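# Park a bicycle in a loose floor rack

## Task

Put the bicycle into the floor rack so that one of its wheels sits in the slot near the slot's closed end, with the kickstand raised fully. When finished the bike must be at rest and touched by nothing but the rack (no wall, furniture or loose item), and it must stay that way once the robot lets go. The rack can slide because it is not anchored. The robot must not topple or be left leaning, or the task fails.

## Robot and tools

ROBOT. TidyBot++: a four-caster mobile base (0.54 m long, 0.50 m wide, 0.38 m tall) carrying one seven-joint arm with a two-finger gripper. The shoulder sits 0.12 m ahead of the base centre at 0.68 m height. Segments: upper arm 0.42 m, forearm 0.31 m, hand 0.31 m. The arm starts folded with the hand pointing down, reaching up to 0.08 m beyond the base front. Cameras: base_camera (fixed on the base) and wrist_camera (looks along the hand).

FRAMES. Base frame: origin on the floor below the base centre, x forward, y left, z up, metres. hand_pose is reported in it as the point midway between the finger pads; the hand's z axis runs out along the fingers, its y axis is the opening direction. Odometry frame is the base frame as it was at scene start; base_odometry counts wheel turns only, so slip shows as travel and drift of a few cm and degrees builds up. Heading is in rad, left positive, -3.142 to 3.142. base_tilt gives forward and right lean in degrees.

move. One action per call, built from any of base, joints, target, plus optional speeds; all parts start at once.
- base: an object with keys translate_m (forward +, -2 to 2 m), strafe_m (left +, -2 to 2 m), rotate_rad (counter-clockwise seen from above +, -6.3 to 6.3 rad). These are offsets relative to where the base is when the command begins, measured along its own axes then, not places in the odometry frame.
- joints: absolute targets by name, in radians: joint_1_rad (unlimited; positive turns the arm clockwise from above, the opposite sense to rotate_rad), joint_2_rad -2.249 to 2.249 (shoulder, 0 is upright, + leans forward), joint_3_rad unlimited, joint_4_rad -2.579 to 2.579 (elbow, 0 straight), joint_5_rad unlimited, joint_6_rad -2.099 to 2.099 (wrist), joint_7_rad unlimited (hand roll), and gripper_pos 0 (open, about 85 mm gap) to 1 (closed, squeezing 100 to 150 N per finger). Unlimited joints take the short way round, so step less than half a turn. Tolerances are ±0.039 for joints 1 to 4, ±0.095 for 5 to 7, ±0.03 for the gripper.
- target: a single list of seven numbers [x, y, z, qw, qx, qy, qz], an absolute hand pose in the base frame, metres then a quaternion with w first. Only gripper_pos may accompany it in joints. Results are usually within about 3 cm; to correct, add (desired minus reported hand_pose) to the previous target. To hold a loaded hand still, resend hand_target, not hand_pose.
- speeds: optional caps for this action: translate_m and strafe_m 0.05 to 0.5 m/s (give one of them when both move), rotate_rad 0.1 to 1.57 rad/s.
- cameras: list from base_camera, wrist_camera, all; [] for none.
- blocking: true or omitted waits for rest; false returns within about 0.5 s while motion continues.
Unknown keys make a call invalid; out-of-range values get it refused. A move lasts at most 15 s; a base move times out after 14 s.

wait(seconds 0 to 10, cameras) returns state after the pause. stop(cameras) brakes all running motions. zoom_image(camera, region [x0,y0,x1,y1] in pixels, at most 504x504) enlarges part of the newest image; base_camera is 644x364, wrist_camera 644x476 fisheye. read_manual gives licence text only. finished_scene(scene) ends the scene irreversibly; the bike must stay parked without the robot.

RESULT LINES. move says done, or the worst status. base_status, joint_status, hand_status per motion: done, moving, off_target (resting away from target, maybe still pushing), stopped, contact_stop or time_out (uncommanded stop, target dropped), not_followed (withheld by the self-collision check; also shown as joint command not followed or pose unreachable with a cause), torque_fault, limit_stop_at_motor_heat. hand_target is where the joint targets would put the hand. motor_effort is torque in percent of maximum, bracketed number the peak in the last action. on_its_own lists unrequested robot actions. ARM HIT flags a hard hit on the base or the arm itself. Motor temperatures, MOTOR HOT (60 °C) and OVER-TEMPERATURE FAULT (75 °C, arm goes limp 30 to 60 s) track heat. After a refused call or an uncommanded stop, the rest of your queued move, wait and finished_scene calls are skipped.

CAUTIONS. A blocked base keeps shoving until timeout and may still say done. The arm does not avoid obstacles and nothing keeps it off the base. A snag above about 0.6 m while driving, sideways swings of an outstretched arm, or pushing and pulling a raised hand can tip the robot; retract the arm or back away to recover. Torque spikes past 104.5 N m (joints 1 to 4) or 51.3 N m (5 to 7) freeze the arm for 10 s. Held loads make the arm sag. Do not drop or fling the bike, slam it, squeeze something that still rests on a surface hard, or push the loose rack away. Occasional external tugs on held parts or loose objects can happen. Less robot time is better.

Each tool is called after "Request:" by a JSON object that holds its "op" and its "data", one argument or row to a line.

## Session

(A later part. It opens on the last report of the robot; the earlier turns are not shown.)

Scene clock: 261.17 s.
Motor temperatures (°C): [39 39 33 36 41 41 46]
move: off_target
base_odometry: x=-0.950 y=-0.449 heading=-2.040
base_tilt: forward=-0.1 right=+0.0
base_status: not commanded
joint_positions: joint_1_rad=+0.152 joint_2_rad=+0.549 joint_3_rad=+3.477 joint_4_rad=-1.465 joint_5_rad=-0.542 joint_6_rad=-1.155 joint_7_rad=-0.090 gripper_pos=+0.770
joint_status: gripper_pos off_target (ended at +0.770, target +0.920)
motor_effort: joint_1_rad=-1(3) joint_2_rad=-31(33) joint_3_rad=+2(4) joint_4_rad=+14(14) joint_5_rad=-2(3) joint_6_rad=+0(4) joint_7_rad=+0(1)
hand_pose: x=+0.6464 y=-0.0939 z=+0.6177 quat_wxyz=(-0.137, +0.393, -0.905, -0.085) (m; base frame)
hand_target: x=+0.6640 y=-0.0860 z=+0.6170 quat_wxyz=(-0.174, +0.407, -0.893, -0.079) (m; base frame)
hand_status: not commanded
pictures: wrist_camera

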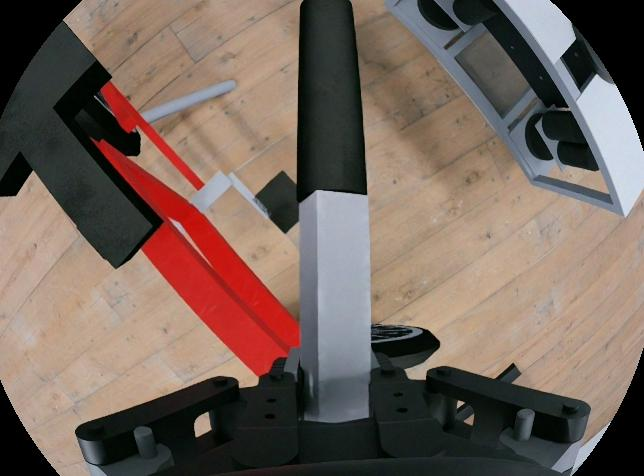

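Request:
{"op": "move", "data": {
  "target": [0.641, -0.057, 0.623, -0.1521, 0.2305, -0.9604, -0.0365],
  "cameras": []
}}

Request:
{"op": "move", "data": {
  "target": [0.633, -0.025, 0.63, -0.1218, 0.0433, -0.9916, -0.0053]
}}

Scene clock: 273.83 s.
Motor temperatures (°C): [39 39 33 36 41 41 46]
move: off_target
base_odometry: x=-0.950 y=-0.449 heading=-2.040
base_tilt: forward=-0.1 right=+0.0
base_status: not commanded
joint_positions: joint_1_rad=-0.070 joint_2_rad=+0.455 joint_3_rad=+3.643 joint_4_rad=-1.633 joint_5_rad=-0.540 joint_6_rad=-0.990 joint_7_rad=-0.408 gripper_pos=+0.790
joint_status: not commanded
motor_effort: joint_1_rad=-6(7) joint_2_rad=-28(31) joint_3_rad=-1(4) joint_4_rad=+15(15) joint_5_rad=-7(7) joint_6_rad=+0(3) joint_7_rad=-1(1)
hand_pose: x=+0.6333 y=-0.0730 z=+0.6204 quat_wxyz=(-0.138, +0.254, -0.956, -0.043) (m; base frame)
hand_target: x=+0.6410 y=-0.0570 z=+0.6230 quat_wxyz=(-0.152, +0.231, -0.960, -0.036) (m; base frame)
hand_status: off_target (0.018 m and 3.2 deg from the pose sent, 0.038 m and 20.6 deg at the start)
pictures: none
No camera images: "cameras" was empty.

Scene clock: 275.57 s.
Motor temperatures (°C): [39 39 33 36 41 41 46]
move: off_target
base_odometry: x=-0.950 y=-0.449 heading=-2.040
base_tilt: forward=-0.1 right=+0.1
base_status: not commanded
joint_positions: joint_1_rad=-0.395 joint_2_rad=+0.446 joint_3_rad=+3.826 joint_4_rad=-1.655 joint_5_rad=-0.455 joint_6_rad=-0.990 joint_7_rad=-0.960 gripper_pos=+0.805
joint_status: not commanded
motor_effort: joint_1_rad=+0(8) joint_2_rad=-25(28) joint_3_rad=+5(6) joint_4_rad=+17(18) joint_5_rad=-6(8) joint_6_rad=+6(7) joint_7_rad=-2(2)
hand_pose: x=+0.6234 y=-0.0131 z=+0.6249 quat_wxyz=(-0.102, +0.085, -0.991, -0.021) (m; base frame)
hand_target: x=+0.6330 y=-0.0250 z=+0.6300 quat_wxyz=(-0.122, +0.043, -0.992, -0.005) (m; base frame)
hand_status: off_target (0.016 m and 5.6 deg from the pose sent, 0.049 m and 25.0 deg at the start)
pictures: base_camera, wrist_camera

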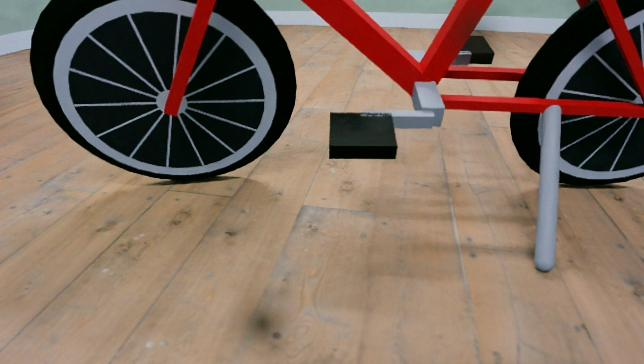

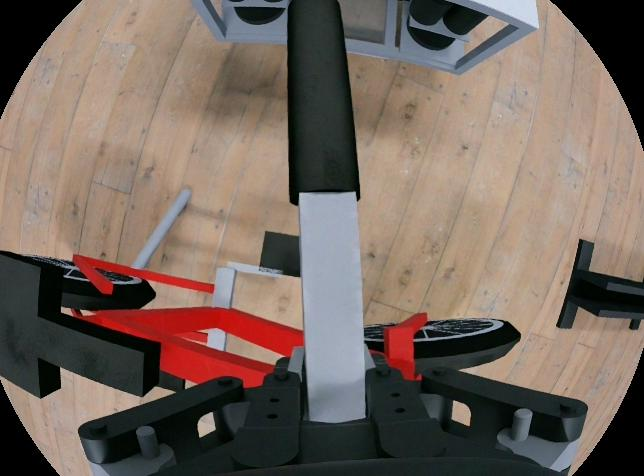

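Request:
{"op": "move", "data": {
  "target": [0.68, -0.022, 0.645, -0.07, 0.06, -0.9955, -0.004],
  "cameras": []
}}

Request:
{"op": "move", "data": {
  "target": [0.72, -0.02, 0.655, -0.0349, 0.061, -0.9975, -0.0022]
}}

Scene clock: 311.40 s.
Motor temperatures (°C): [39 39 33 36 41 41 46]
move: off_target
base_odometry: x=-0.950 y=-0.449 heading=-2.040
base_tilt: forward=-0.1 right=+0.1
base_status: not commanded
joint_positions: joint_1_rad=-0.301 joint_2_rad=+0.571 joint_3_rad=+3.787 joint_4_rad=-1.382 joint_5_rad=-0.435 joint_6_rad=-1.172 joint_7_rad=-1.022 gripper_pos=+0.807
joint_status: not commanded
motor_effort: joint_1_rad=-2(3) joint_2_rad=-31(33) joint_3_rad=+6(7) joint_4_rad=+18(21) joint_5_rad=-5(6) joint_6_rad=+8(10) joint_7_rad=-2(3)
hand_pose: x=+0.6737 y=-0.0278 z=+0.6403 quat_wxyz=(-0.077, +0.080, -0.994, -0.011) (m; base frame)
hand_target: x=+0.6800 y=-0.0220 z=+0.6450 quat_wxyz=(-0.070, +0.060, -0.996, -0.004) (m; base frame)
hand_status: off_target (0.010 m and 2.5 deg from the pose sent, 0.061 m and 5.0 deg at the start)
pictures: none
No camera images: "cameras" was empty.

Scene clock: 312.80 s.
Motor temperatures (°C): [39 39 33 36 41 41 46]
move: off_target
base_odometry: x=-0.950 y=-0.449 heading=-2.040
base_tilt: forward=+0.0 right=+0.0
base_status: not commanded
joint_positions: joint_1_rad=-0.218 joint_2_rad=+0.709 joint_3_rad=+3.710 joint_4_rad=-1.063 joint_5_rad=-0.427 joint_6_rad=-1.374 joint_7_rad=-1.098 gripper_pos=+0.807
joint_status: not commanded
motor_effort: joint_1_rad=+0(3) joint_2_rad=-37(39) joint_3_rad=+6(7) joint_4_rad=+15(20) joint_5_rad=-3(5) joint_6_rad=+6(8) joint_7_rad=-2(2)
hand_pose: x=+0.7239 y=-0.0131 z=+0.6524 quat_wxyz=(-0.052, +0.093, -0.994, -0.015) (m; base frame)
hand_target: x=+0.7200 y=-0.0200 z=+0.6550 quat_wxyz=(-0.035, +0.061, -0.998, -0.002) (m; base frame)
hand_status: off_target (0.008 m and 4.5 deg from the pose sent, 0.049 m and 5.4 deg at the start)
pictures: base_camera, wrist_camera

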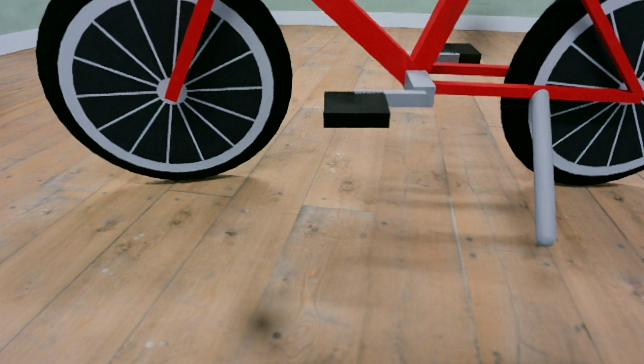

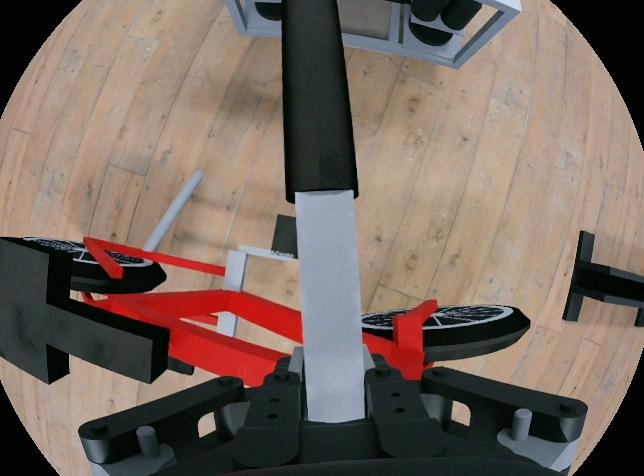

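Request:
{"op": "move", "data": {
  "target": [0.729, -0.033, 0.655, -0.0171, 0.1994, -0.98, -0.0035]
}}

Scene clock: 339.73 s.
Motor temperatures (°C): [39 39 33 36 41 41 46]
move: off_target
base_odometry: x=-0.950 y=-0.449 heading=-2.040
base_tilt: forward=-0.1 right=+0.1
base_status: not commanded
joint_positions: joint_1_rad=-0.132 joint_2_rad=+0.763 joint_3_rad=+3.635 joint_4_rad=-0.935 joint_5_rad=-0.397 joint_6_rad=-1.436 joint_7_rad=-0.994 gripper_pos=+0.807
joint_status: not commanded
motor_effort: joint_1_rad=-2(2) joint_2_rad=-41(41) joint_3_rad=+4(6) joint_4_rad=+17(18) joint_5_rad=-2(3) joint_6_rad=+1(6) joint_7_rad=+0(2)
hand_pose: x=+0.7422 y=-0.0293 z=+0.6529 quat_wxyz=(-0.046, +0.154, -0.987, -0.013) (m; base frame)
hand_target: x=+0.7290 y=-0.0330 z=+0.6550 quat_wxyz=(-0.017, +0.199, -0.980, -0.003) (m; base frame)
hand_status: off_target (0.014 m and 6.3 deg from the pose sent, 0.021 m and 12.9 deg at the start)
pictures: base_camera, wrist_camera

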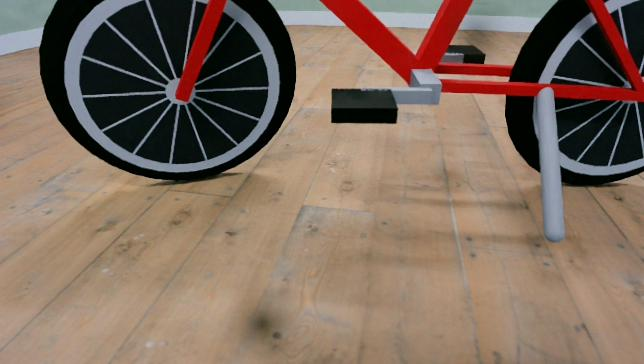

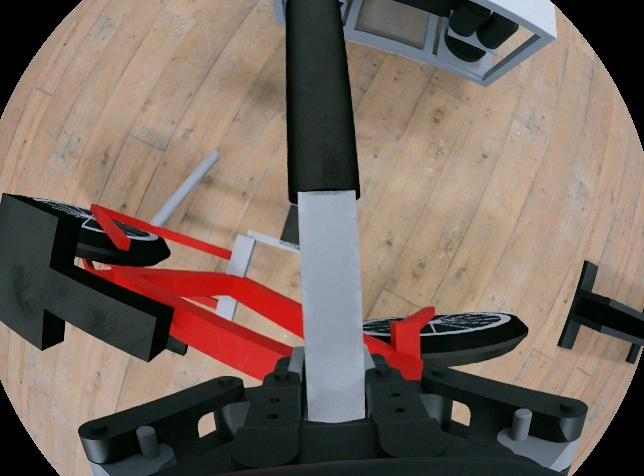

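Request:
{"op": "move", "data": {
  "target": [0.724, -0.033, 0.655, -0.0171, 0.1994, -0.98, -0.0035],
  "cameras": []
}}

Request:
{"op": "move", "data": {
  "base": {"translate_m": -0.0755, "strafe_m": 0.238},
  "speeds": {"translate_m": 0.15}
}}

Scene clock: 346.10 s.
Motor temperatures (°C): [39 39 33 36 41 41 46]
move: off_target
base_odometry: x=-0.950 y=-0.449 heading=-2.040
base_tilt: forward=-0.1 right=+0.1
base_status: not commanded
joint_positions: joint_1_rad=-0.132 joint_2_rad=+0.763 joint_3_rad=+3.635 joint_4_rad=-0.936 joint_5_rad=-0.396 joint_6_rad=-1.437 joint_7_rad=-0.994 gripper_pos=+0.807
joint_status: not commanded
motor_effort: joint_1_rad=-1(2) joint_2_rad=-40(41) joint_3_rad=+4(5) joint_4_rad=+16(17) joint_5_rad=-2(2) joint_6_rad=+3(3) joint_7_rad=+0(0)
hand_pose: x=+0.7416 y=-0.0292 z=+0.6527 quat_wxyz=(-0.046, +0.155, -0.987, -0.014) (m; base frame)
hand_target: x=+0.7240 y=-0.0330 z=+0.6550 quat_wxyz=(-0.017, +0.199, -0.980, -0.003) (m; base frame)
hand_status: off_target (0.018 m and 6.2 deg from the pose sent, 0.019 m and 6.3 deg at the start)
pictures: none
No camera images: "cameras" was empty.

Scene clock: 349.10 s.
Motor temperatures (°C): [39 39 33 36 41 41 46]
move: done
base_odometry: x=-0.703 y=-0.490 heading=-2.040
base_tilt: forward=+0.0 right=+0.0
base_status: done
joint_positions: joint_1_rad=-0.131 joint_2_rad=+0.767 joint_3_rad=+3.624 joint_4_rad=-0.936 joint_5_rad=-0.378 joint_6_rad=-1.441 joint_7_rad=-0.988 gripper_pos=+0.807
joint_status: not commanded
motor_effort: joint_1_rad=-3(8) joint_2_rad=-44(45) joint_3_rad=+4(8) joint_4_rad=+18(19) joint_5_rad=-2(4) joint_6_rad=+2(5) joint_7_rad=-1(2)
hand_pose: x=+0.7388 y=-0.0297 z=+0.6486 quat_wxyz=(-0.038, +0.162, -0.986, -0.010) (m; base frame)
hand_target: x=+0.7240 y=-0.0330 z=+0.6550 quat_wxyz=(-0.017, +0.199, -0.980, -0.003) (m; base frame)
hand_status: not commanded
pictures: base_camera, wrist_camera

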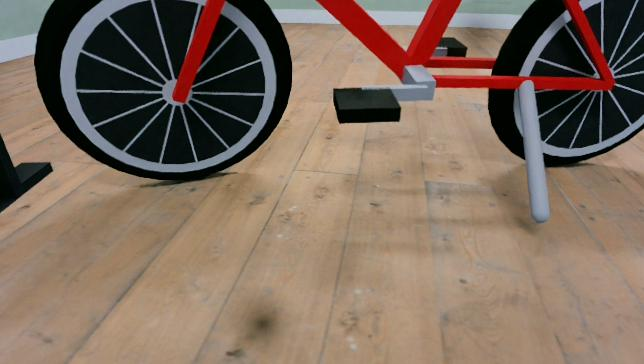

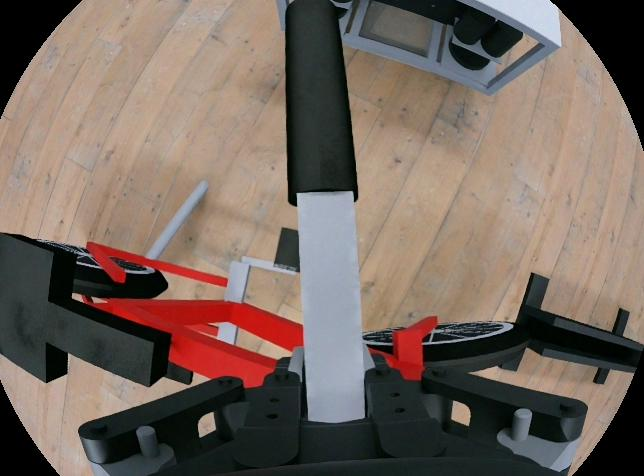

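Request:
{"op": "zoom_image", "data": {
  "camera": "wrist_camera",
  "region": [354, 250, 644, 400]
}}

Scaled by 1.738.

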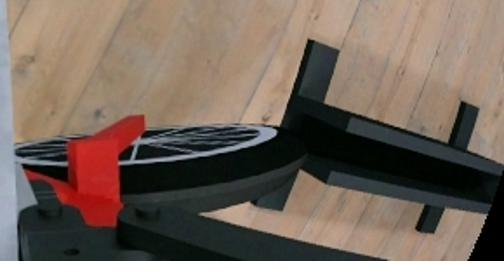

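Request:
{"op": "move", "data": {
  "target": [0.728, 0.025, 0.655, 0.0257, -0.1907, -0.9813, -0.005]
}}

Scene clock: 381.63 s.
Motor temperatures (°C): [39 39 33 36 41 41 46]
move: off_target
base_odometry: x=-0.703 y=-0.490 heading=-2.040
base_tilt: forward=-0.1 right=+0.0
base_status: not commanded
joint_positions: joint_1_rad=+0.080 joint_2_rad=+0.838 joint_3_rad=+2.757 joint_4_rad=-0.768 joint_5_rad=+0.176 joint_6_rad=-1.602 joint_7_rad=-2.028 gripper_pos=+0.807
joint_status: not commanded
motor_effort: joint_1_rad=+2(5) joint_2_rad=-38(44) joint_3_rad=+0(5) joint_4_rad=+16(18) joint_5_rad=+2(4) joint_6_rad=+5(6) joint_7_rad=-1(2)
hand_pose: x=+0.7217 y=+0.0639 z=+0.6583 quat_wxyz=(+0.030, -0.135, -0.989, -0.046) (m; base frame)
hand_target: x=+0.7280 y=+0.0250 z=+0.6550 quat_wxyz=(+0.026, -0.191, -0.981, -0.005) (m; base frame)
hand_status: off_target (0.040 m and 8.0 deg from the pose sent, 0.056 m and 41.3 deg at the start)
pictures: base_camera, wrist_camera

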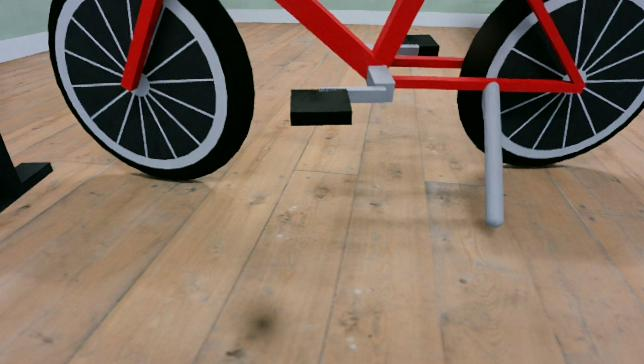

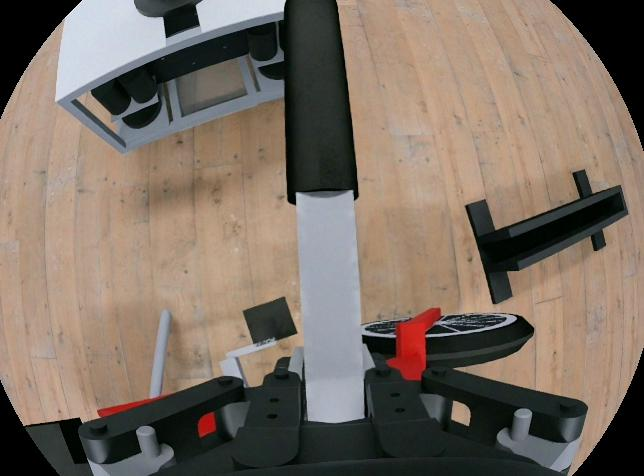

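Request:
{"op": "zoom_image", "data": {
  "camera": "wrist_camera",
  "region": [354, 150, 644, 400]
}}

Scaled by 1.738.

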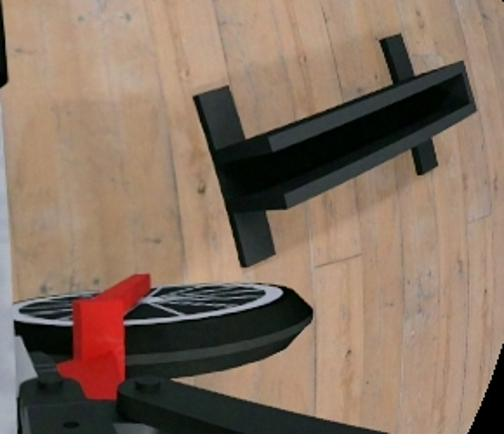

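Request:
{"op": "move", "data": {
  "base": {"translate_m": -0.038, "strafe_m": -0.222},
  "speeds": {"translate_m": 0.15}
}}

Scene clock: 412.53 s.
Motor temperatures (°C): [39 39 33 36 41 41 46]
move: done
base_odometry: x=-0.884 y=-0.355 heading=-2.040
base_tilt: forward=-0.1 right=+0.0
base_status: done
joint_positions: joint_1_rad=+0.092 joint_2_rad=+0.843 joint_3_rad=+2.742 joint_4_rad=-0.758 joint_5_rad=+0.197 joint_6_rad=-1.620 joint_7_rad=-2.035 gripper_pos=+0.808
joint_status: not commanded
motor_effort: joint_1_rad=+2(9) joint_2_rad=-40(41) joint_3_rad=+0(3) joint_4_rad=+16(18) joint_5_rad=+3(5) joint_6_rad=+5(8) joint_7_rad=-1(1)
hand_pose: x=+0.7206 y=+0.0552 z=+0.6590 quat_wxyz=(+0.034, -0.141, -0.989, -0.040) (m; base frame)
hand_target: x=+0.7280 y=+0.0250 z=+0.6550 quat_wxyz=(+0.026, -0.191, -0.981, -0.005) (m; base frame)
hand_status: not commanded
pictures: base_camera, wrist_camera

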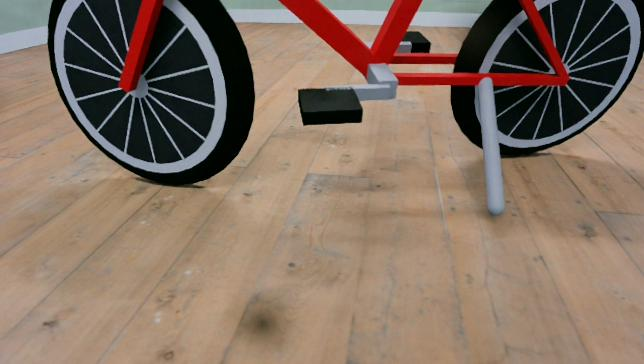

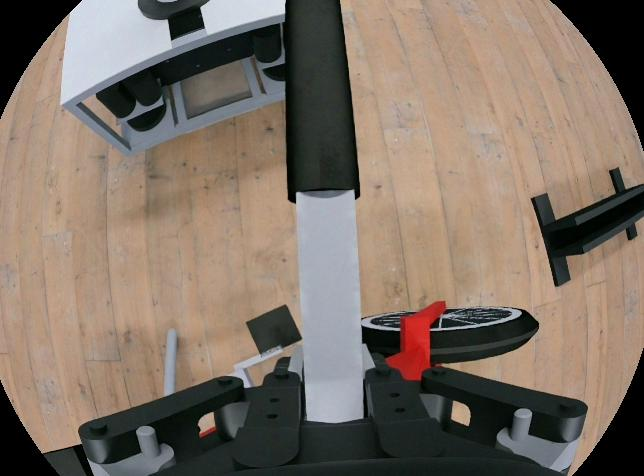

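Request:
{"op": "move", "data": {
  "target": [0.714, 0.015, 0.655, -0.0131, 0.061, -0.998, -0.0008]
}}

Scene clock: 418.50 s.
Motor temperatures (°C): [39 40 33 36 41 40 46]
move: off_target
base_odometry: x=-0.884 y=-0.355 heading=-2.040
base_tilt: forward=-0.1 right=+0.0
base_status: not commanded
joint_positions: joint_1_rad=+0.192 joint_2_rad=+0.793 joint_3_rad=+2.630 joint_4_rad=-0.949 joint_5_rad=+0.290 joint_6_rad=-1.572 joint_7_rad=-1.764 gripper_pos=+0.808
joint_status: not commanded
motor_effort: joint_1_rad=-1(2) joint_2_rad=-39(41) joint_3_rad=-4(4) joint_4_rad=+16(18) joint_5_rad=+1(3) joint_6_rad=+3(6) joint_7_rad=+1(2)
hand_pose: x=+0.6800 y=+0.0258 z=+0.6422 quat_wxyz=(+0.055, +0.011, -0.998, -0.023) (m; base frame)
hand_target: x=+0.7140 y=+0.0150 z=+0.6550 quat_wxyz=(-0.013, +0.061, -0.998, -0.001) (m; base frame)
hand_status: off_target (0.038 m and 10.0 deg from the pose sent, 0.041 m and 24.2 deg at the start)
pictures: base_camera, wrist_camera

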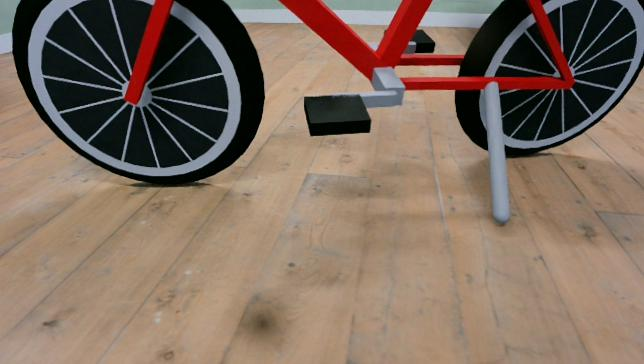

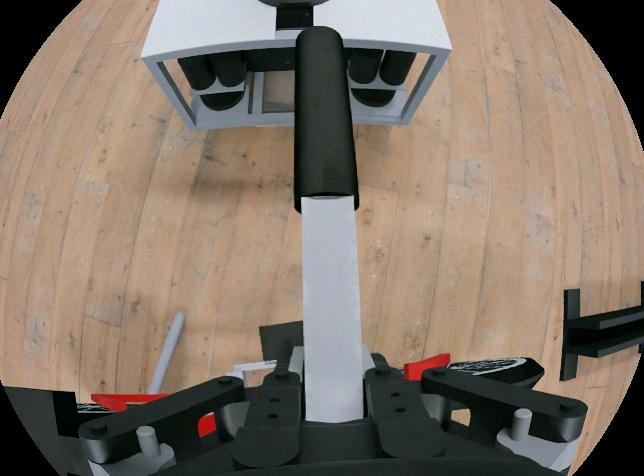

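Request:
{"op": "move", "data": {
  "target": [0.748, 0.017, 0.665, -0.0435, 0.061, -0.997, -0.0027]
}}

Scene clock: 424.67 s.
Motor temperatures (°C): [39 40 33 36 41 41 46]
move: off_target
base_odometry: x=-0.884 y=-0.355 heading=-2.040
base_tilt: forward=-0.1 right=+0.1
base_status: not commanded
joint_positions: joint_1_rad=+0.171 joint_2_rad=+0.808 joint_3_rad=+2.647 joint_4_rad=-0.893 joint_5_rad=+0.290 joint_6_rad=-1.572 joint_7_rad=-1.727 gripper_pos=+0.808
joint_status: not commanded
motor_effort: joint_1_rad=-1(2) joint_2_rad=-43(43) joint_3_rad=-5(5) joint_4_rad=+19(20) joint_5_rad=-1(1) joint_6_rad=+8(8) joint_7_rad=+1(2)
hand_pose: x=+0.6982 y=+0.0282 z=+0.6472 quat_wxyz=(+0.037, +0.025, -0.999, -0.024) (m; base frame)
hand_target: x=+0.7480 y=+0.0170 z=+0.6650 quat_wxyz=(-0.044, +0.061, -0.997, -0.003) (m; base frame)
hand_status: off_target (0.054 m and 10.4 deg from the pose sent, 0.072 m and 12.8 deg at the start)
pictures: base_camera, wrist_camera

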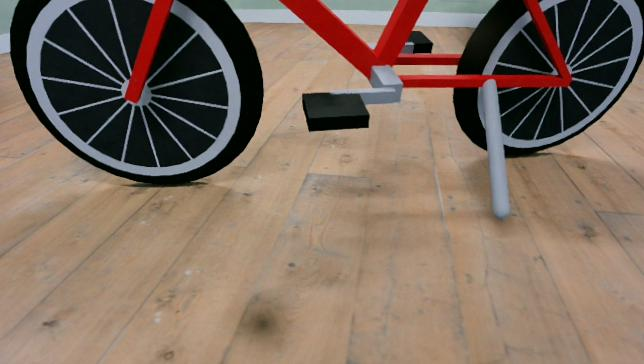

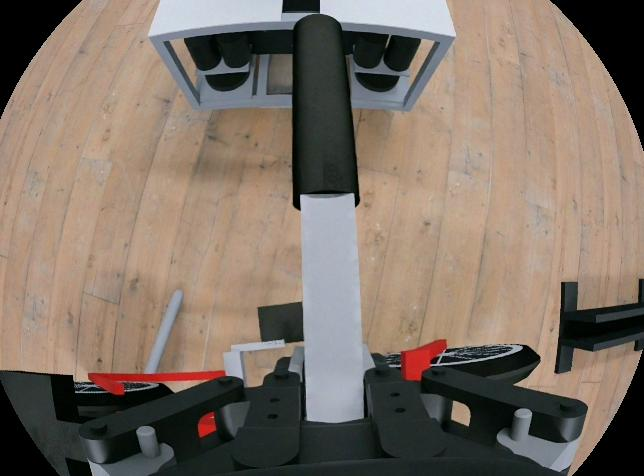

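Request:
{"op": "move", "data": {
  "target": [0.792, 0.012, 0.672, -0.087, 0.0608, -0.9943, -0.0053]
}}

Scene clock: 431.53 s.
Motor temperatures (°C): [39 40 33 36 41 41 46]
move: off_target
base_odometry: x=-0.884 y=-0.355 heading=-2.040
base_tilt: forward=+0.0 right=+0.1
base_status: not commanded
joint_positions: joint_1_rad=+0.139 joint_2_rad=+0.845 joint_3_rad=+2.689 joint_4_rad=-0.766 joint_5_rad=+0.290 joint_6_rad=-1.543 joint_7_rad=-1.677 gripper_pos=+0.808
joint_status: not commanded
motor_effort: joint_1_rad=-1(2) joint_2_rad=-41(44) joint_3_rad=-3(4) joint_4_rad=+17(20) joint_5_rad=+0(1) joint_6_rad=+7(9) joint_7_rad=+0(1)
hand_pose: x=+0.7466 y=+0.0253 z=+0.6585 quat_wxyz=(-0.017, +0.031, -0.999, -0.024) (m; base frame)
hand_target: x=+0.7920 y=+0.0120 z=+0.6720 quat_wxyz=(-0.087, +0.061, -0.994, -0.005) (m; base frame)
hand_status: off_target (0.049 m and 9.0 deg from the pose sent, 0.098 m and 14.9 deg at the start)
pictures: base_camera, wrist_camera

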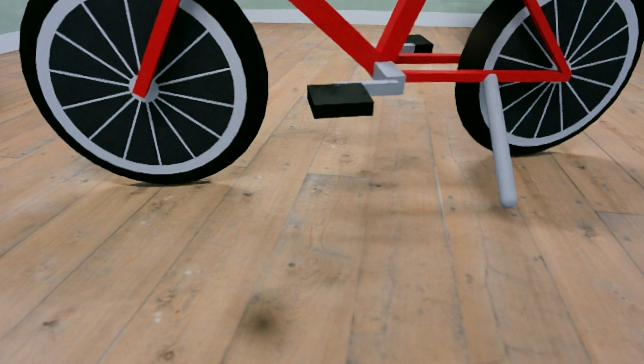

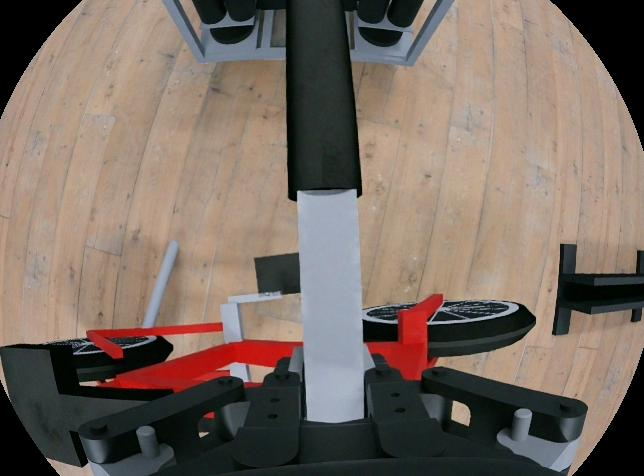

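Request:
{"op": "zoom_image", "data": {
  "camera": "wrist_camera",
  "region": [354, 200, 644, 400]
}}

Scaled by 1.738.

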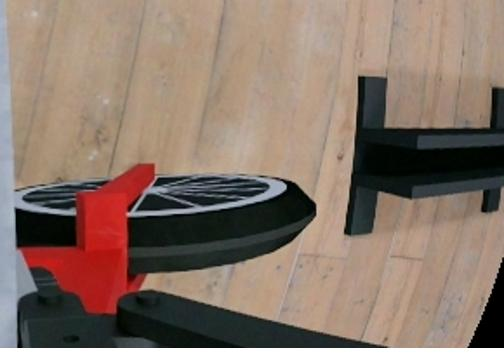

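Request:
{"op": "move", "data": {
  "target": [0.793, -0.012, 0.672, -0.103, 0.1641, -0.9809, -0.0172],
  "cameras": ["wrist_camera"]
}}

Scene clock: 464.63 s.
Motor temperatures (°C): [39 40 33 36 41 41 46]
move: off_target
base_odometry: x=-0.884 y=-0.355 heading=-2.040
base_tilt: forward=+0.0 right=+0.0
base_status: not commanded
joint_positions: joint_1_rad=-0.073 joint_2_rad=+0.819 joint_3_rad=+3.540 joint_4_rad=-0.793 joint_5_rad=-0.321 joint_6_rad=-1.512 joint_7_rad=-1.116 gripper_pos=+0.808
joint_status: not commanded
motor_effort: joint_1_rad=-3(3) joint_2_rad=-46(47) joint_3_rad=+5(5) joint_4_rad=+19(21) joint_5_rad=-1(4) joint_6_rad=+5(7) joint_7_rad=+1(1)
hand_pose: x=+0.7566 y=-0.0351 z=+0.6550 quat_wxyz=(-0.033, +0.123, -0.992, -0.007) (m; base frame)
hand_target: x=+0.7930 y=-0.0120 z=+0.6720 quat_wxyz=(-0.103, +0.164, -0.981, -0.017) (m; base frame)
hand_status: off_target (0.046 m and 9.4 deg from the pose sent, 0.061 m and 18.3 deg at the start)
pictures: wrist_camera

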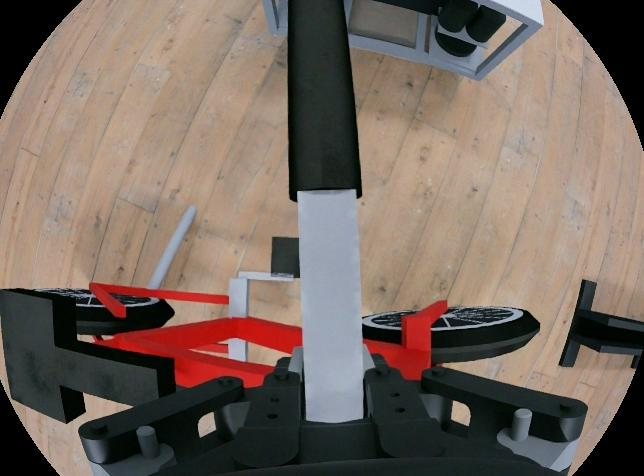

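Request:
{"op": "move", "data": {
  "base": {"translate_m": -0.045, "strafe_m": 0.175},
  "speeds": {"translate_m": 0.15},
  "cameras": ["wrist_camera"]
}}

Scene clock: 482.60 s.
Motor temperatures (°C): [39 40 33 36 41 41 46]
move: done
base_odometry: x=-0.708 y=-0.394 heading=-2.040
base_tilt: forward=+0.0 right=-0.1
base_status: done
joint_positions: joint_1_rad=-0.090 joint_2_rad=+0.821 joint_3_rad=+3.554 joint_4_rad=-0.795 joint_5_rad=-0.344 joint_6_rad=-1.506 joint_7_rad=-1.100 gripper_pos=+0.808
joint_status: not commanded
motor_effort: joint_1_rad=-2(11) joint_2_rad=-47(48) joint_3_rad=+4(8) joint_4_rad=+19(20) joint_5_rad=-2(4) joint_6_rad=+4(6) joint_7_rad=-1(2)
hand_pose: x=+0.7595 y=-0.0243 z=+0.6539 quat_wxyz=(-0.037, +0.134, -0.990, -0.011) (m; base frame)
hand_target: x=+0.7930 y=-0.0120 z=+0.6720 quat_wxyz=(-0.103, +0.164, -0.981, -0.017) (m; base frame)
hand_status: not commanded
pictures: wrist_camera

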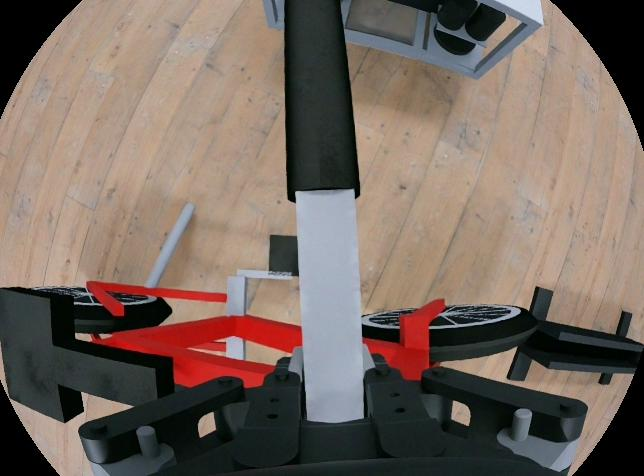

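Request:
{"op": "zoom_image", "data": {
  "camera": "wrist_camera",
  "region": [354, 200, 644, 400]
}}

Scaled by 1.738.

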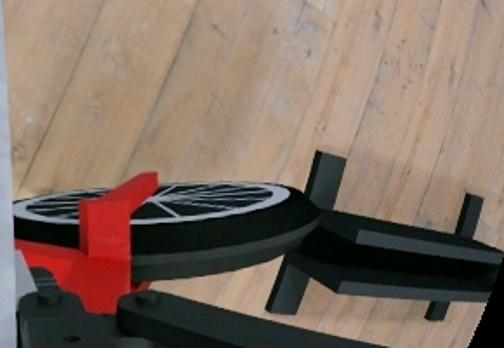

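Request:
{"op": "wait", "data": {
  "seconds": 0,
  "cameras": ["base_camera"]
}}

Request:
{"op": "zoom_image", "data": {
  "camera": "base_camera",
  "region": [0, 0, 322, 230]
}}

Scene clock: 501.23 s.
Motor temperatures (°C): [39 40 33 36 41 41 46]
base_odometry: x=-0.708 y=-0.394 heading=-2.040
base_tilt: forward=+0.0 right=+0.0
base_status: done
joint_positions: joint_1_rad=-0.090 joint_2_rad=+0.821 joint_3_rad=+3.554 joint_4_rad=-0.795 joint_5_rad=-0.344 joint_6_rad=-1.506 joint_7_rad=-1.100 gripper_pos=+0.808
joint_status: not commanded
motor_effort: joint_1_rad=-2(11) joint_2_rad=-46(48) joint_3_rad=+4(8) joint_4_rad=+19(20) joint_5_rad=-2(4) joint_6_rad=+5(6) joint_7_rad=-1(2)
hand_pose: x=+0.7595 y=-0.0243 z=+0.6539 quat_wxyz=(-0.037, +0.134, -0.990, -0.011) (m; base frame)
hand_target: x=+0.7930 y=-0.0120 z=+0.6720 quat_wxyz=(-0.103, +0.164, -0.981, -0.017) (m; base frame)
hand_status: not commanded
pictures: base_camera

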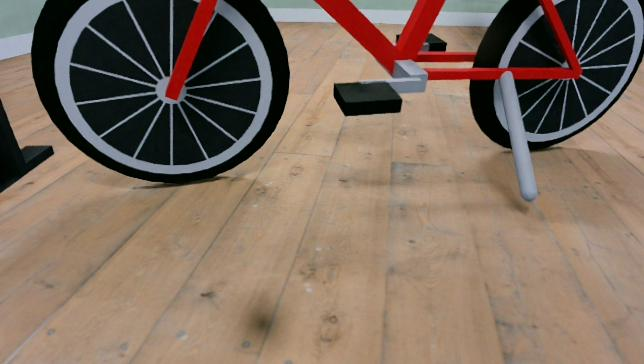

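Scaled by 1.565.

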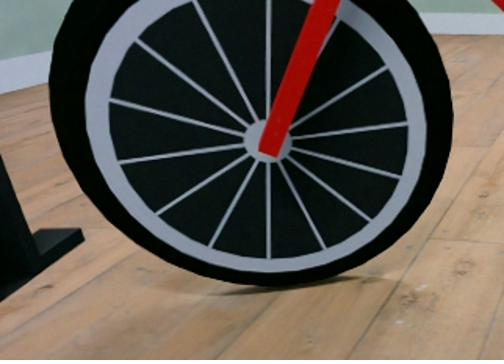

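Request:
{"op": "move", "data": {
  "target": [0.80, -0.008, 0.672, -0.0871, 0.0478, -0.995, -0.0042]
}}

Request:
{"op": "zoom_image", "data": {
  "camera": "wrist_camera",
  "region": [354, 200, 644, 400]
}}

Scene clock: 533.87 s.
Motor temperatures (°C): [39 41 33 36 41 41 46]
move: off_target
base_odometry: x=-0.708 y=-0.394 heading=-2.040
base_tilt: forward=+0.0 right=+0.1
base_status: not commanded
joint_positions: joint_1_rad=-0.103 joint_2_rad=+0.847 joint_3_rad=+3.560 joint_4_rad=-0.725 joint_5_rad=-0.344 joint_6_rad=-1.506 joint_7_rad=-1.244 gripper_pos=+0.808
joint_status: not commanded
motor_effort: joint_1_rad=-1(2) joint_2_rad=-44(47) joint_3_rad=+5(5) joint_4_rad=+18(20) joint_5_rad=-1(3) joint_6_rad=+6(7) joint_7_rad=-1(2)
hand_pose: x=+0.7802 y=-0.0153 z=+0.6604 quat_wxyz=(-0.056, +0.078, -0.995, -0.004) (m; base frame)
hand_target: x=+0.8000 y=-0.0080 z=+0.6720 quat_wxyz=(-0.087, +0.048, -0.995, -0.004) (m; base frame)
hand_status: off_target (0.024 m and 5.0 deg from the pose sent, 0.047 m and 11.4 deg at the start)
pictures: base_camera, wrist_camera

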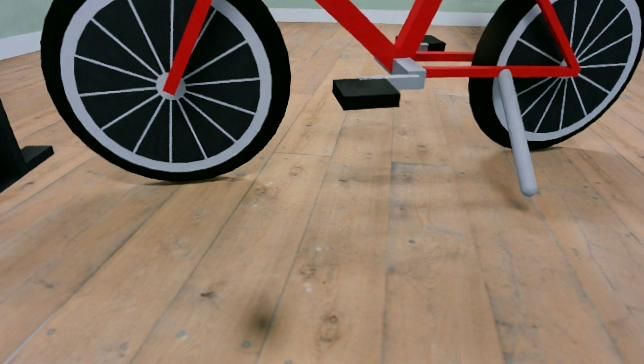

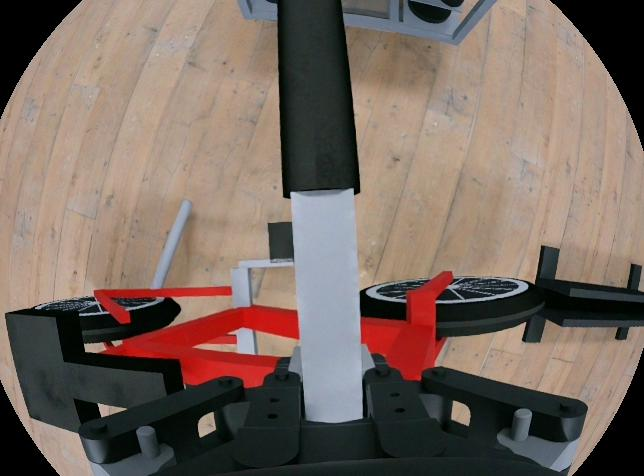

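Scaled by 1.738.

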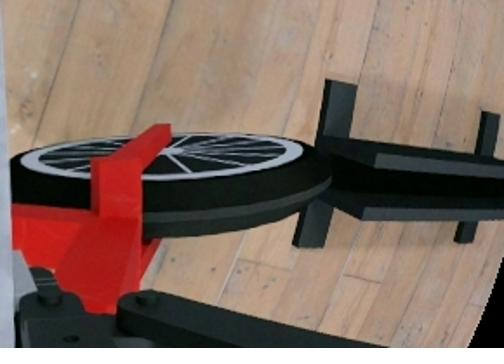

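Request:
{"op": "move", "data": {
  "target": [0.783, -0.005, 0.670, -0.0697, -0.0174, -0.9974, 0.0012]
}}

Request:
{"op": "zoom_image", "data": {
  "camera": "wrist_camera",
  "region": [354, 200, 644, 400]
}}

Scene clock: 554.40 s.
Motor temperatures (°C): [39 41 33 36 41 41 46]
move: off_target
base_odometry: x=-0.708 y=-0.394 heading=-2.040
base_tilt: forward=+0.0 right=+0.0
base_status: not commanded
joint_positions: joint_1_rad=-0.146 joint_2_rad=+0.842 joint_3_rad=+3.608 joint_4_rad=-0.738 joint_5_rad=-0.344 joint_6_rad=-1.506 joint_7_rad=-1.361 gripper_pos=+0.808
joint_status: not commanded
motor_effort: joint_1_rad=+0(2) joint_2_rad=-42(46) joint_3_rad=+6(7) joint_4_rad=+17(19) joint_5_rad=+1(2) joint_6_rad=+6(7) joint_7_rad=-1(2)
hand_pose: x=+0.7771 y=-0.0092 z=+0.6621 quat_wxyz=(-0.054, +0.024, -0.998, +0.009) (m; base frame)
hand_target: x=+0.7830 y=-0.0050 z=+0.6700 quat_wxyz=(-0.070, -0.017, -0.997, +0.001) (m; base frame)
hand_status: off_target (0.011 m and 5.2 deg from the pose sent, 0.014 m and 11.1 deg at the start)
pictures: base_camera, wrist_camera

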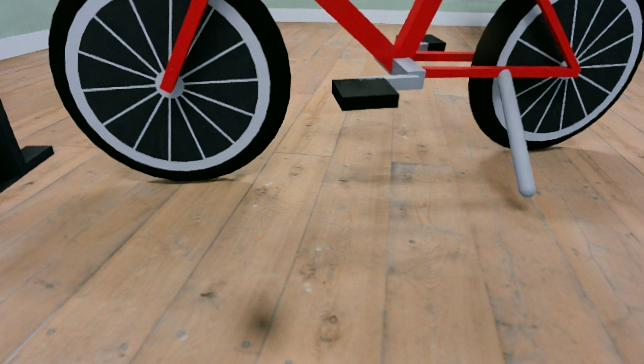

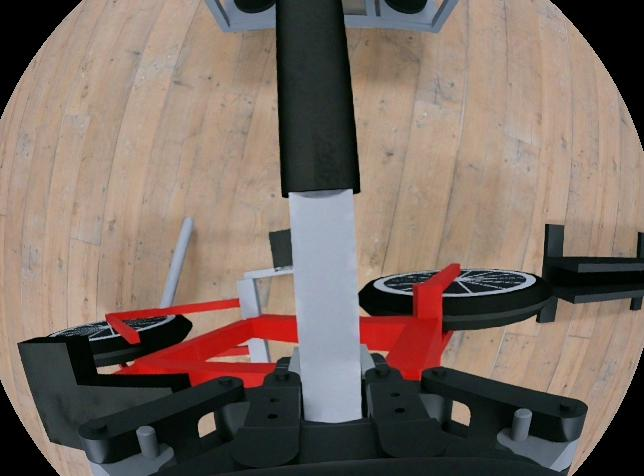

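Scaled by 1.738.

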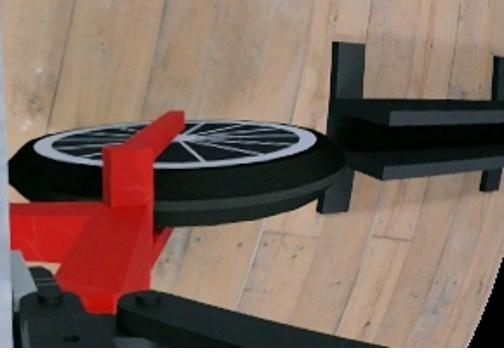

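Request:
{"op": "move", "data": {
  "base": {"translate_m": -0.010, "strafe_m": 0.10},
  "speeds": {"translate_m": 0.12}
}}

Request:
{"op": "zoom_image", "data": {
  "camera": "wrist_camera",
  "region": [354, 200, 644, 400]
}}

Scene clock: 566.93 s.
Motor temperatures (°C): [39 41 33 36 41 41 46]
move: done
base_odometry: x=-0.614 y=-0.430 heading=-2.040
base_tilt: forward=+0.0 right=+0.0
base_status: done
joint_positions: joint_1_rad=-0.155 joint_2_rad=+0.844 joint_3_rad=+3.615 joint_4_rad=-0.739 joint_5_rad=-0.348 joint_6_rad=-1.506 joint_7_rad=-1.365 gripper_pos=+0.808
joint_status: not commanded
motor_effort: joint_1_rad=-1(8) joint_2_rad=-41(47) joint_3_rad=+5(10) joint_4_rad=+15(19) joint_5_rad=+0(5) joint_6_rad=+4(6) joint_7_rad=-1(1)
hand_pose: x=+0.7769 y=-0.0055 z=+0.6612 quat_wxyz=(-0.053, +0.024, -0.998, +0.010) (m; base frame)
hand_target: x=+0.7830 y=-0.0050 z=+0.6700 quat_wxyz=(-0.070, -0.017, -0.997, +0.001) (m; base frame)
hand_status: not commanded
pictures: base_camera, wrist_camera

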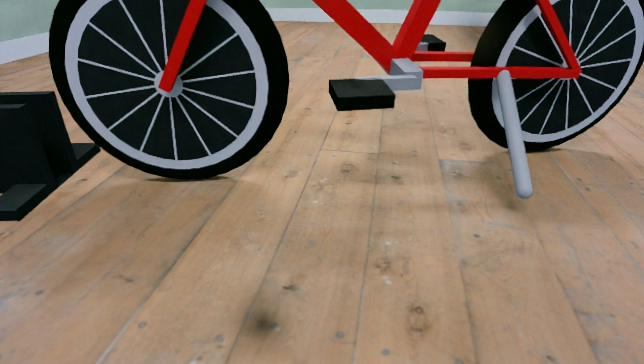

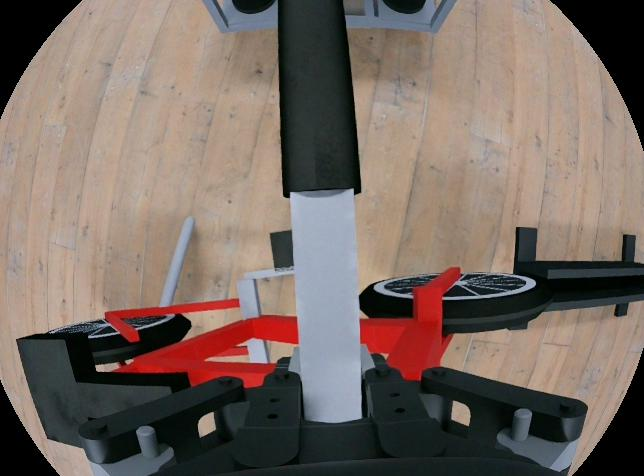

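Scaled by 1.738.

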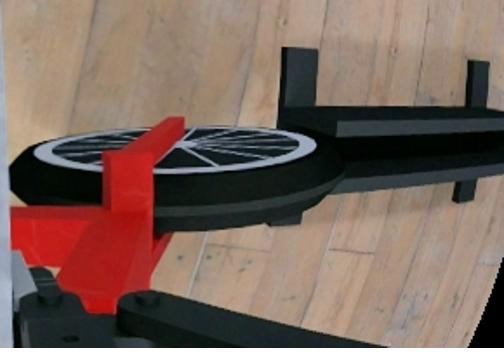

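Request:
{"op": "move", "data": {
  "target": [0.778, -0.016, 0.670, -0.0694, 0.1129, -0.9912, -0.0079]
}}

Request:
{"op": "zoom_image", "data": {
  "camera": "wrist_camera",
  "region": [354, 200, 644, 400]
}}

Scene clock: 576.87 s.
Motor temperatures (°C): [39 41 33 36 41 41 46]
move: off_target
base_odometry: x=-0.614 y=-0.430 heading=-2.040
base_tilt: forward=-0.1 right=+0.0
base_status: not commanded
joint_positions: joint_1_rad=-0.110 joint_2_rad=+0.842 joint_3_rad=+3.585 joint_4_rad=-0.749 joint_5_rad=-0.348 joint_6_rad=-1.506 joint_7_rad=-1.188 gripper_pos=+0.808
joint_status: not commanded
motor_effort: joint_1_rad=-2(3) joint_2_rad=-44(45) joint_3_rad=+3(6) joint_4_rad=+17(17) joint_5_rad=-1(2) joint_6_rad=+1(5) joint_7_rad=+1(1)
hand_pose: x=+0.7733 y=-0.0218 z=+0.6573 quat_wxyz=(-0.048, +0.098, -0.994, +0.002) (m; base frame)
hand_target: x=+0.7780 y=-0.0160 z=+0.6700 quat_wxyz=(-0.069, +0.113, -0.991, -0.008) (m; base frame)
hand_status: off_target (0.015 m and 3.2 deg from the pose sent, 0.014 m and 10.6 deg at the start)
pictures: base_camera, wrist_camera

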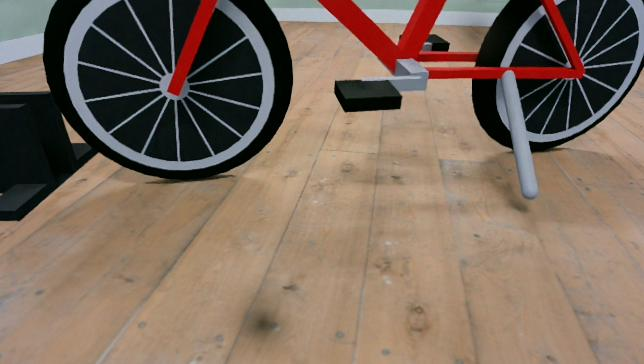

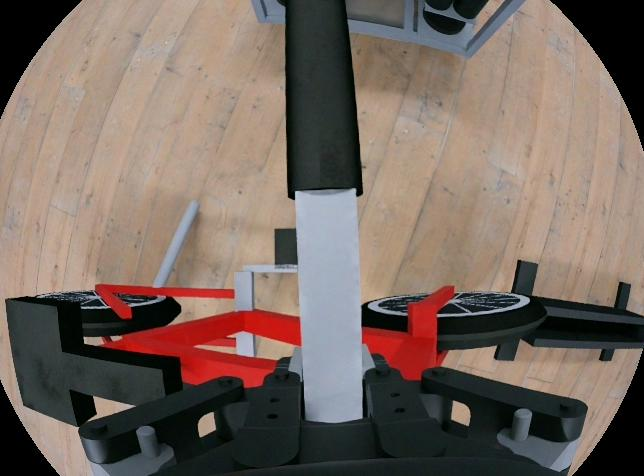

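Scaled by 1.738.

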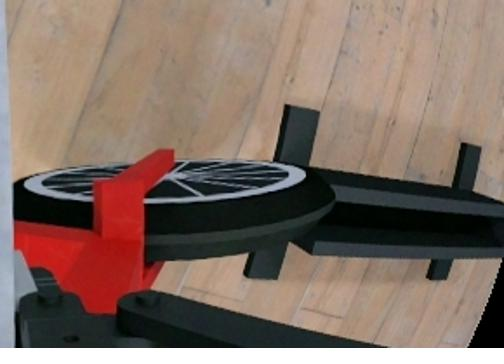

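Request:
{"op": "move", "data": {
  "target": [0.782, -0.010, 0.670, -0.0697, 0.0174, -0.9974, -0.0012],
  "cameras": ["wrist_camera"]
}}

Request:
{"op": "zoom_image", "data": {
  "camera": "wrist_camera",
  "region": [354, 200, 644, 400]
}}

Scene clock: 582.73 s.
Motor temperatures (°C): [39 41 33 36 41 41 46]
move: off_target
base_odometry: x=-0.614 y=-0.430 heading=-2.040
base_tilt: forward=-0.1 right=+0.0
base_status: not commanded
joint_positions: joint_1_rad=-0.135 joint_2_rad=+0.840 joint_3_rad=+3.608 joint_4_rad=-0.749 joint_5_rad=-0.348 joint_6_rad=-1.506 joint_7_rad=-1.318 gripper_pos=+0.808
joint_status: not commanded
motor_effort: joint_1_rad=+0(3) joint_2_rad=-44(44) joint_3_rad=+5(6) joint_4_rad=+17(17) joint_5_rad=+0(1) joint_6_rad=+6(6) joint_7_rad=-1(1)
hand_pose: x=+0.7737 y=-0.0162 z=+0.6598 quat_wxyz=(-0.050, +0.038, -0.998, +0.007) (m; base frame)
hand_target: x=+0.7820 y=-0.0100 z=+0.6700 quat_wxyz=(-0.070, +0.017, -0.997, -0.001) (m; base frame)
hand_status: off_target (0.015 m and 3.4 deg from the pose sent, 0.019 m and 9.5 deg at the start)
pictures: wrist_camera

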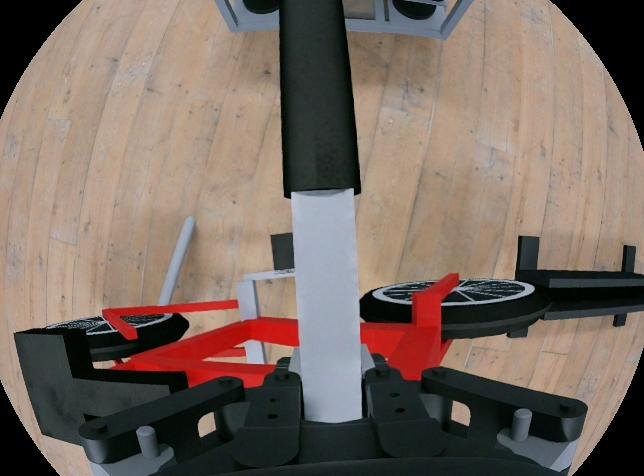

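Scaled by 1.738.

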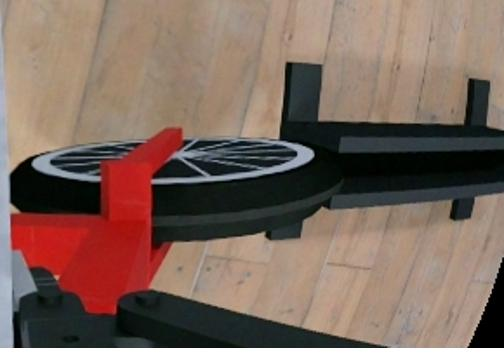

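Request:
{"op": "move", "data": {
  "base": {"translate_m": -0.006, "strafe_m": 0.12},
  "speeds": {"translate_m": 0.12}
}}

Request:
{"op": "zoom_image", "data": {
  "camera": "wrist_camera",
  "region": [354, 200, 644, 400]
}}

Scene clock: 590.47 s.
Motor temperatures (°C): [39 41 33 36 41 41 46]
move: done
base_odometry: x=-0.504 y=-0.479 heading=-2.040
base_tilt: forward=-0.1 right=-0.1
base_status: done
joint_positions: joint_1_rad=-0.144 joint_2_rad=+0.840 joint_3_rad=+3.618 joint_4_rad=-0.750 joint_5_rad=-0.348 joint_6_rad=-1.506 joint_7_rad=-1.318 gripper_pos=+0.808
joint_status: not commanded
motor_effort: joint_1_rad=-1(8) joint_2_rad=-43(46) joint_3_rad=+5(8) joint_4_rad=+17(20) joint_5_rad=+0(3) joint_6_rad=+4(7) joint_7_rad=-1(1)
hand_pose: x=+0.7739 y=-0.0141 z=+0.6603 quat_wxyz=(-0.050, +0.040, -0.998, +0.011) (m; base frame)
hand_target: x=+0.7820 y=-0.0100 z=+0.6700 quat_wxyz=(-0.070, +0.017, -0.997, -0.001) (m; base frame)
hand_status: not commanded
pictures: base_camera, wrist_camera

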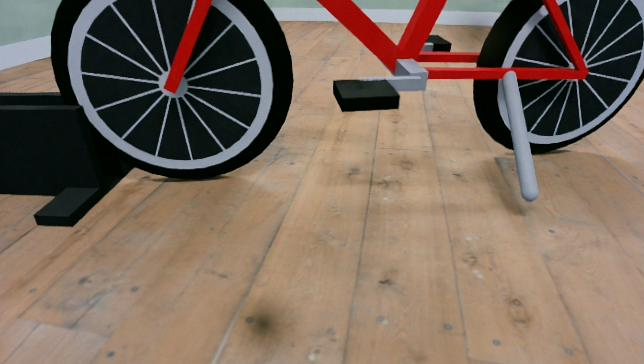

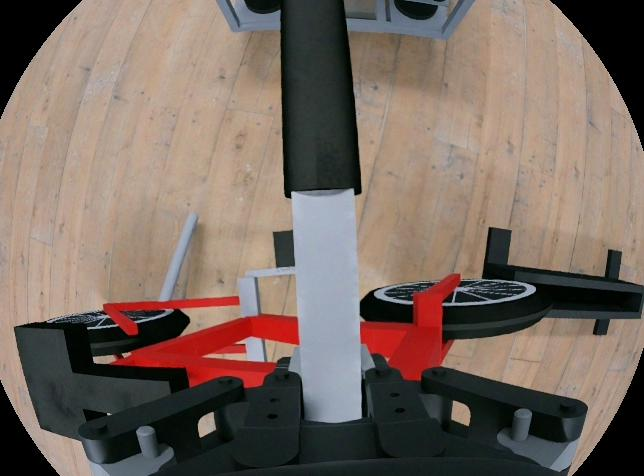

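Scaled by 1.738.

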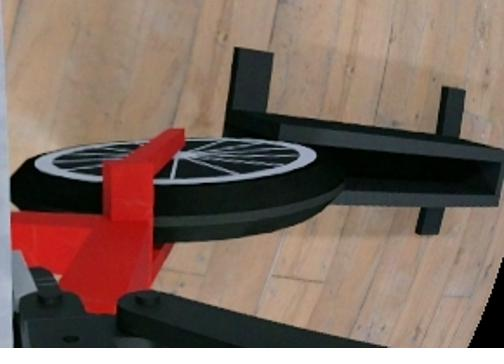

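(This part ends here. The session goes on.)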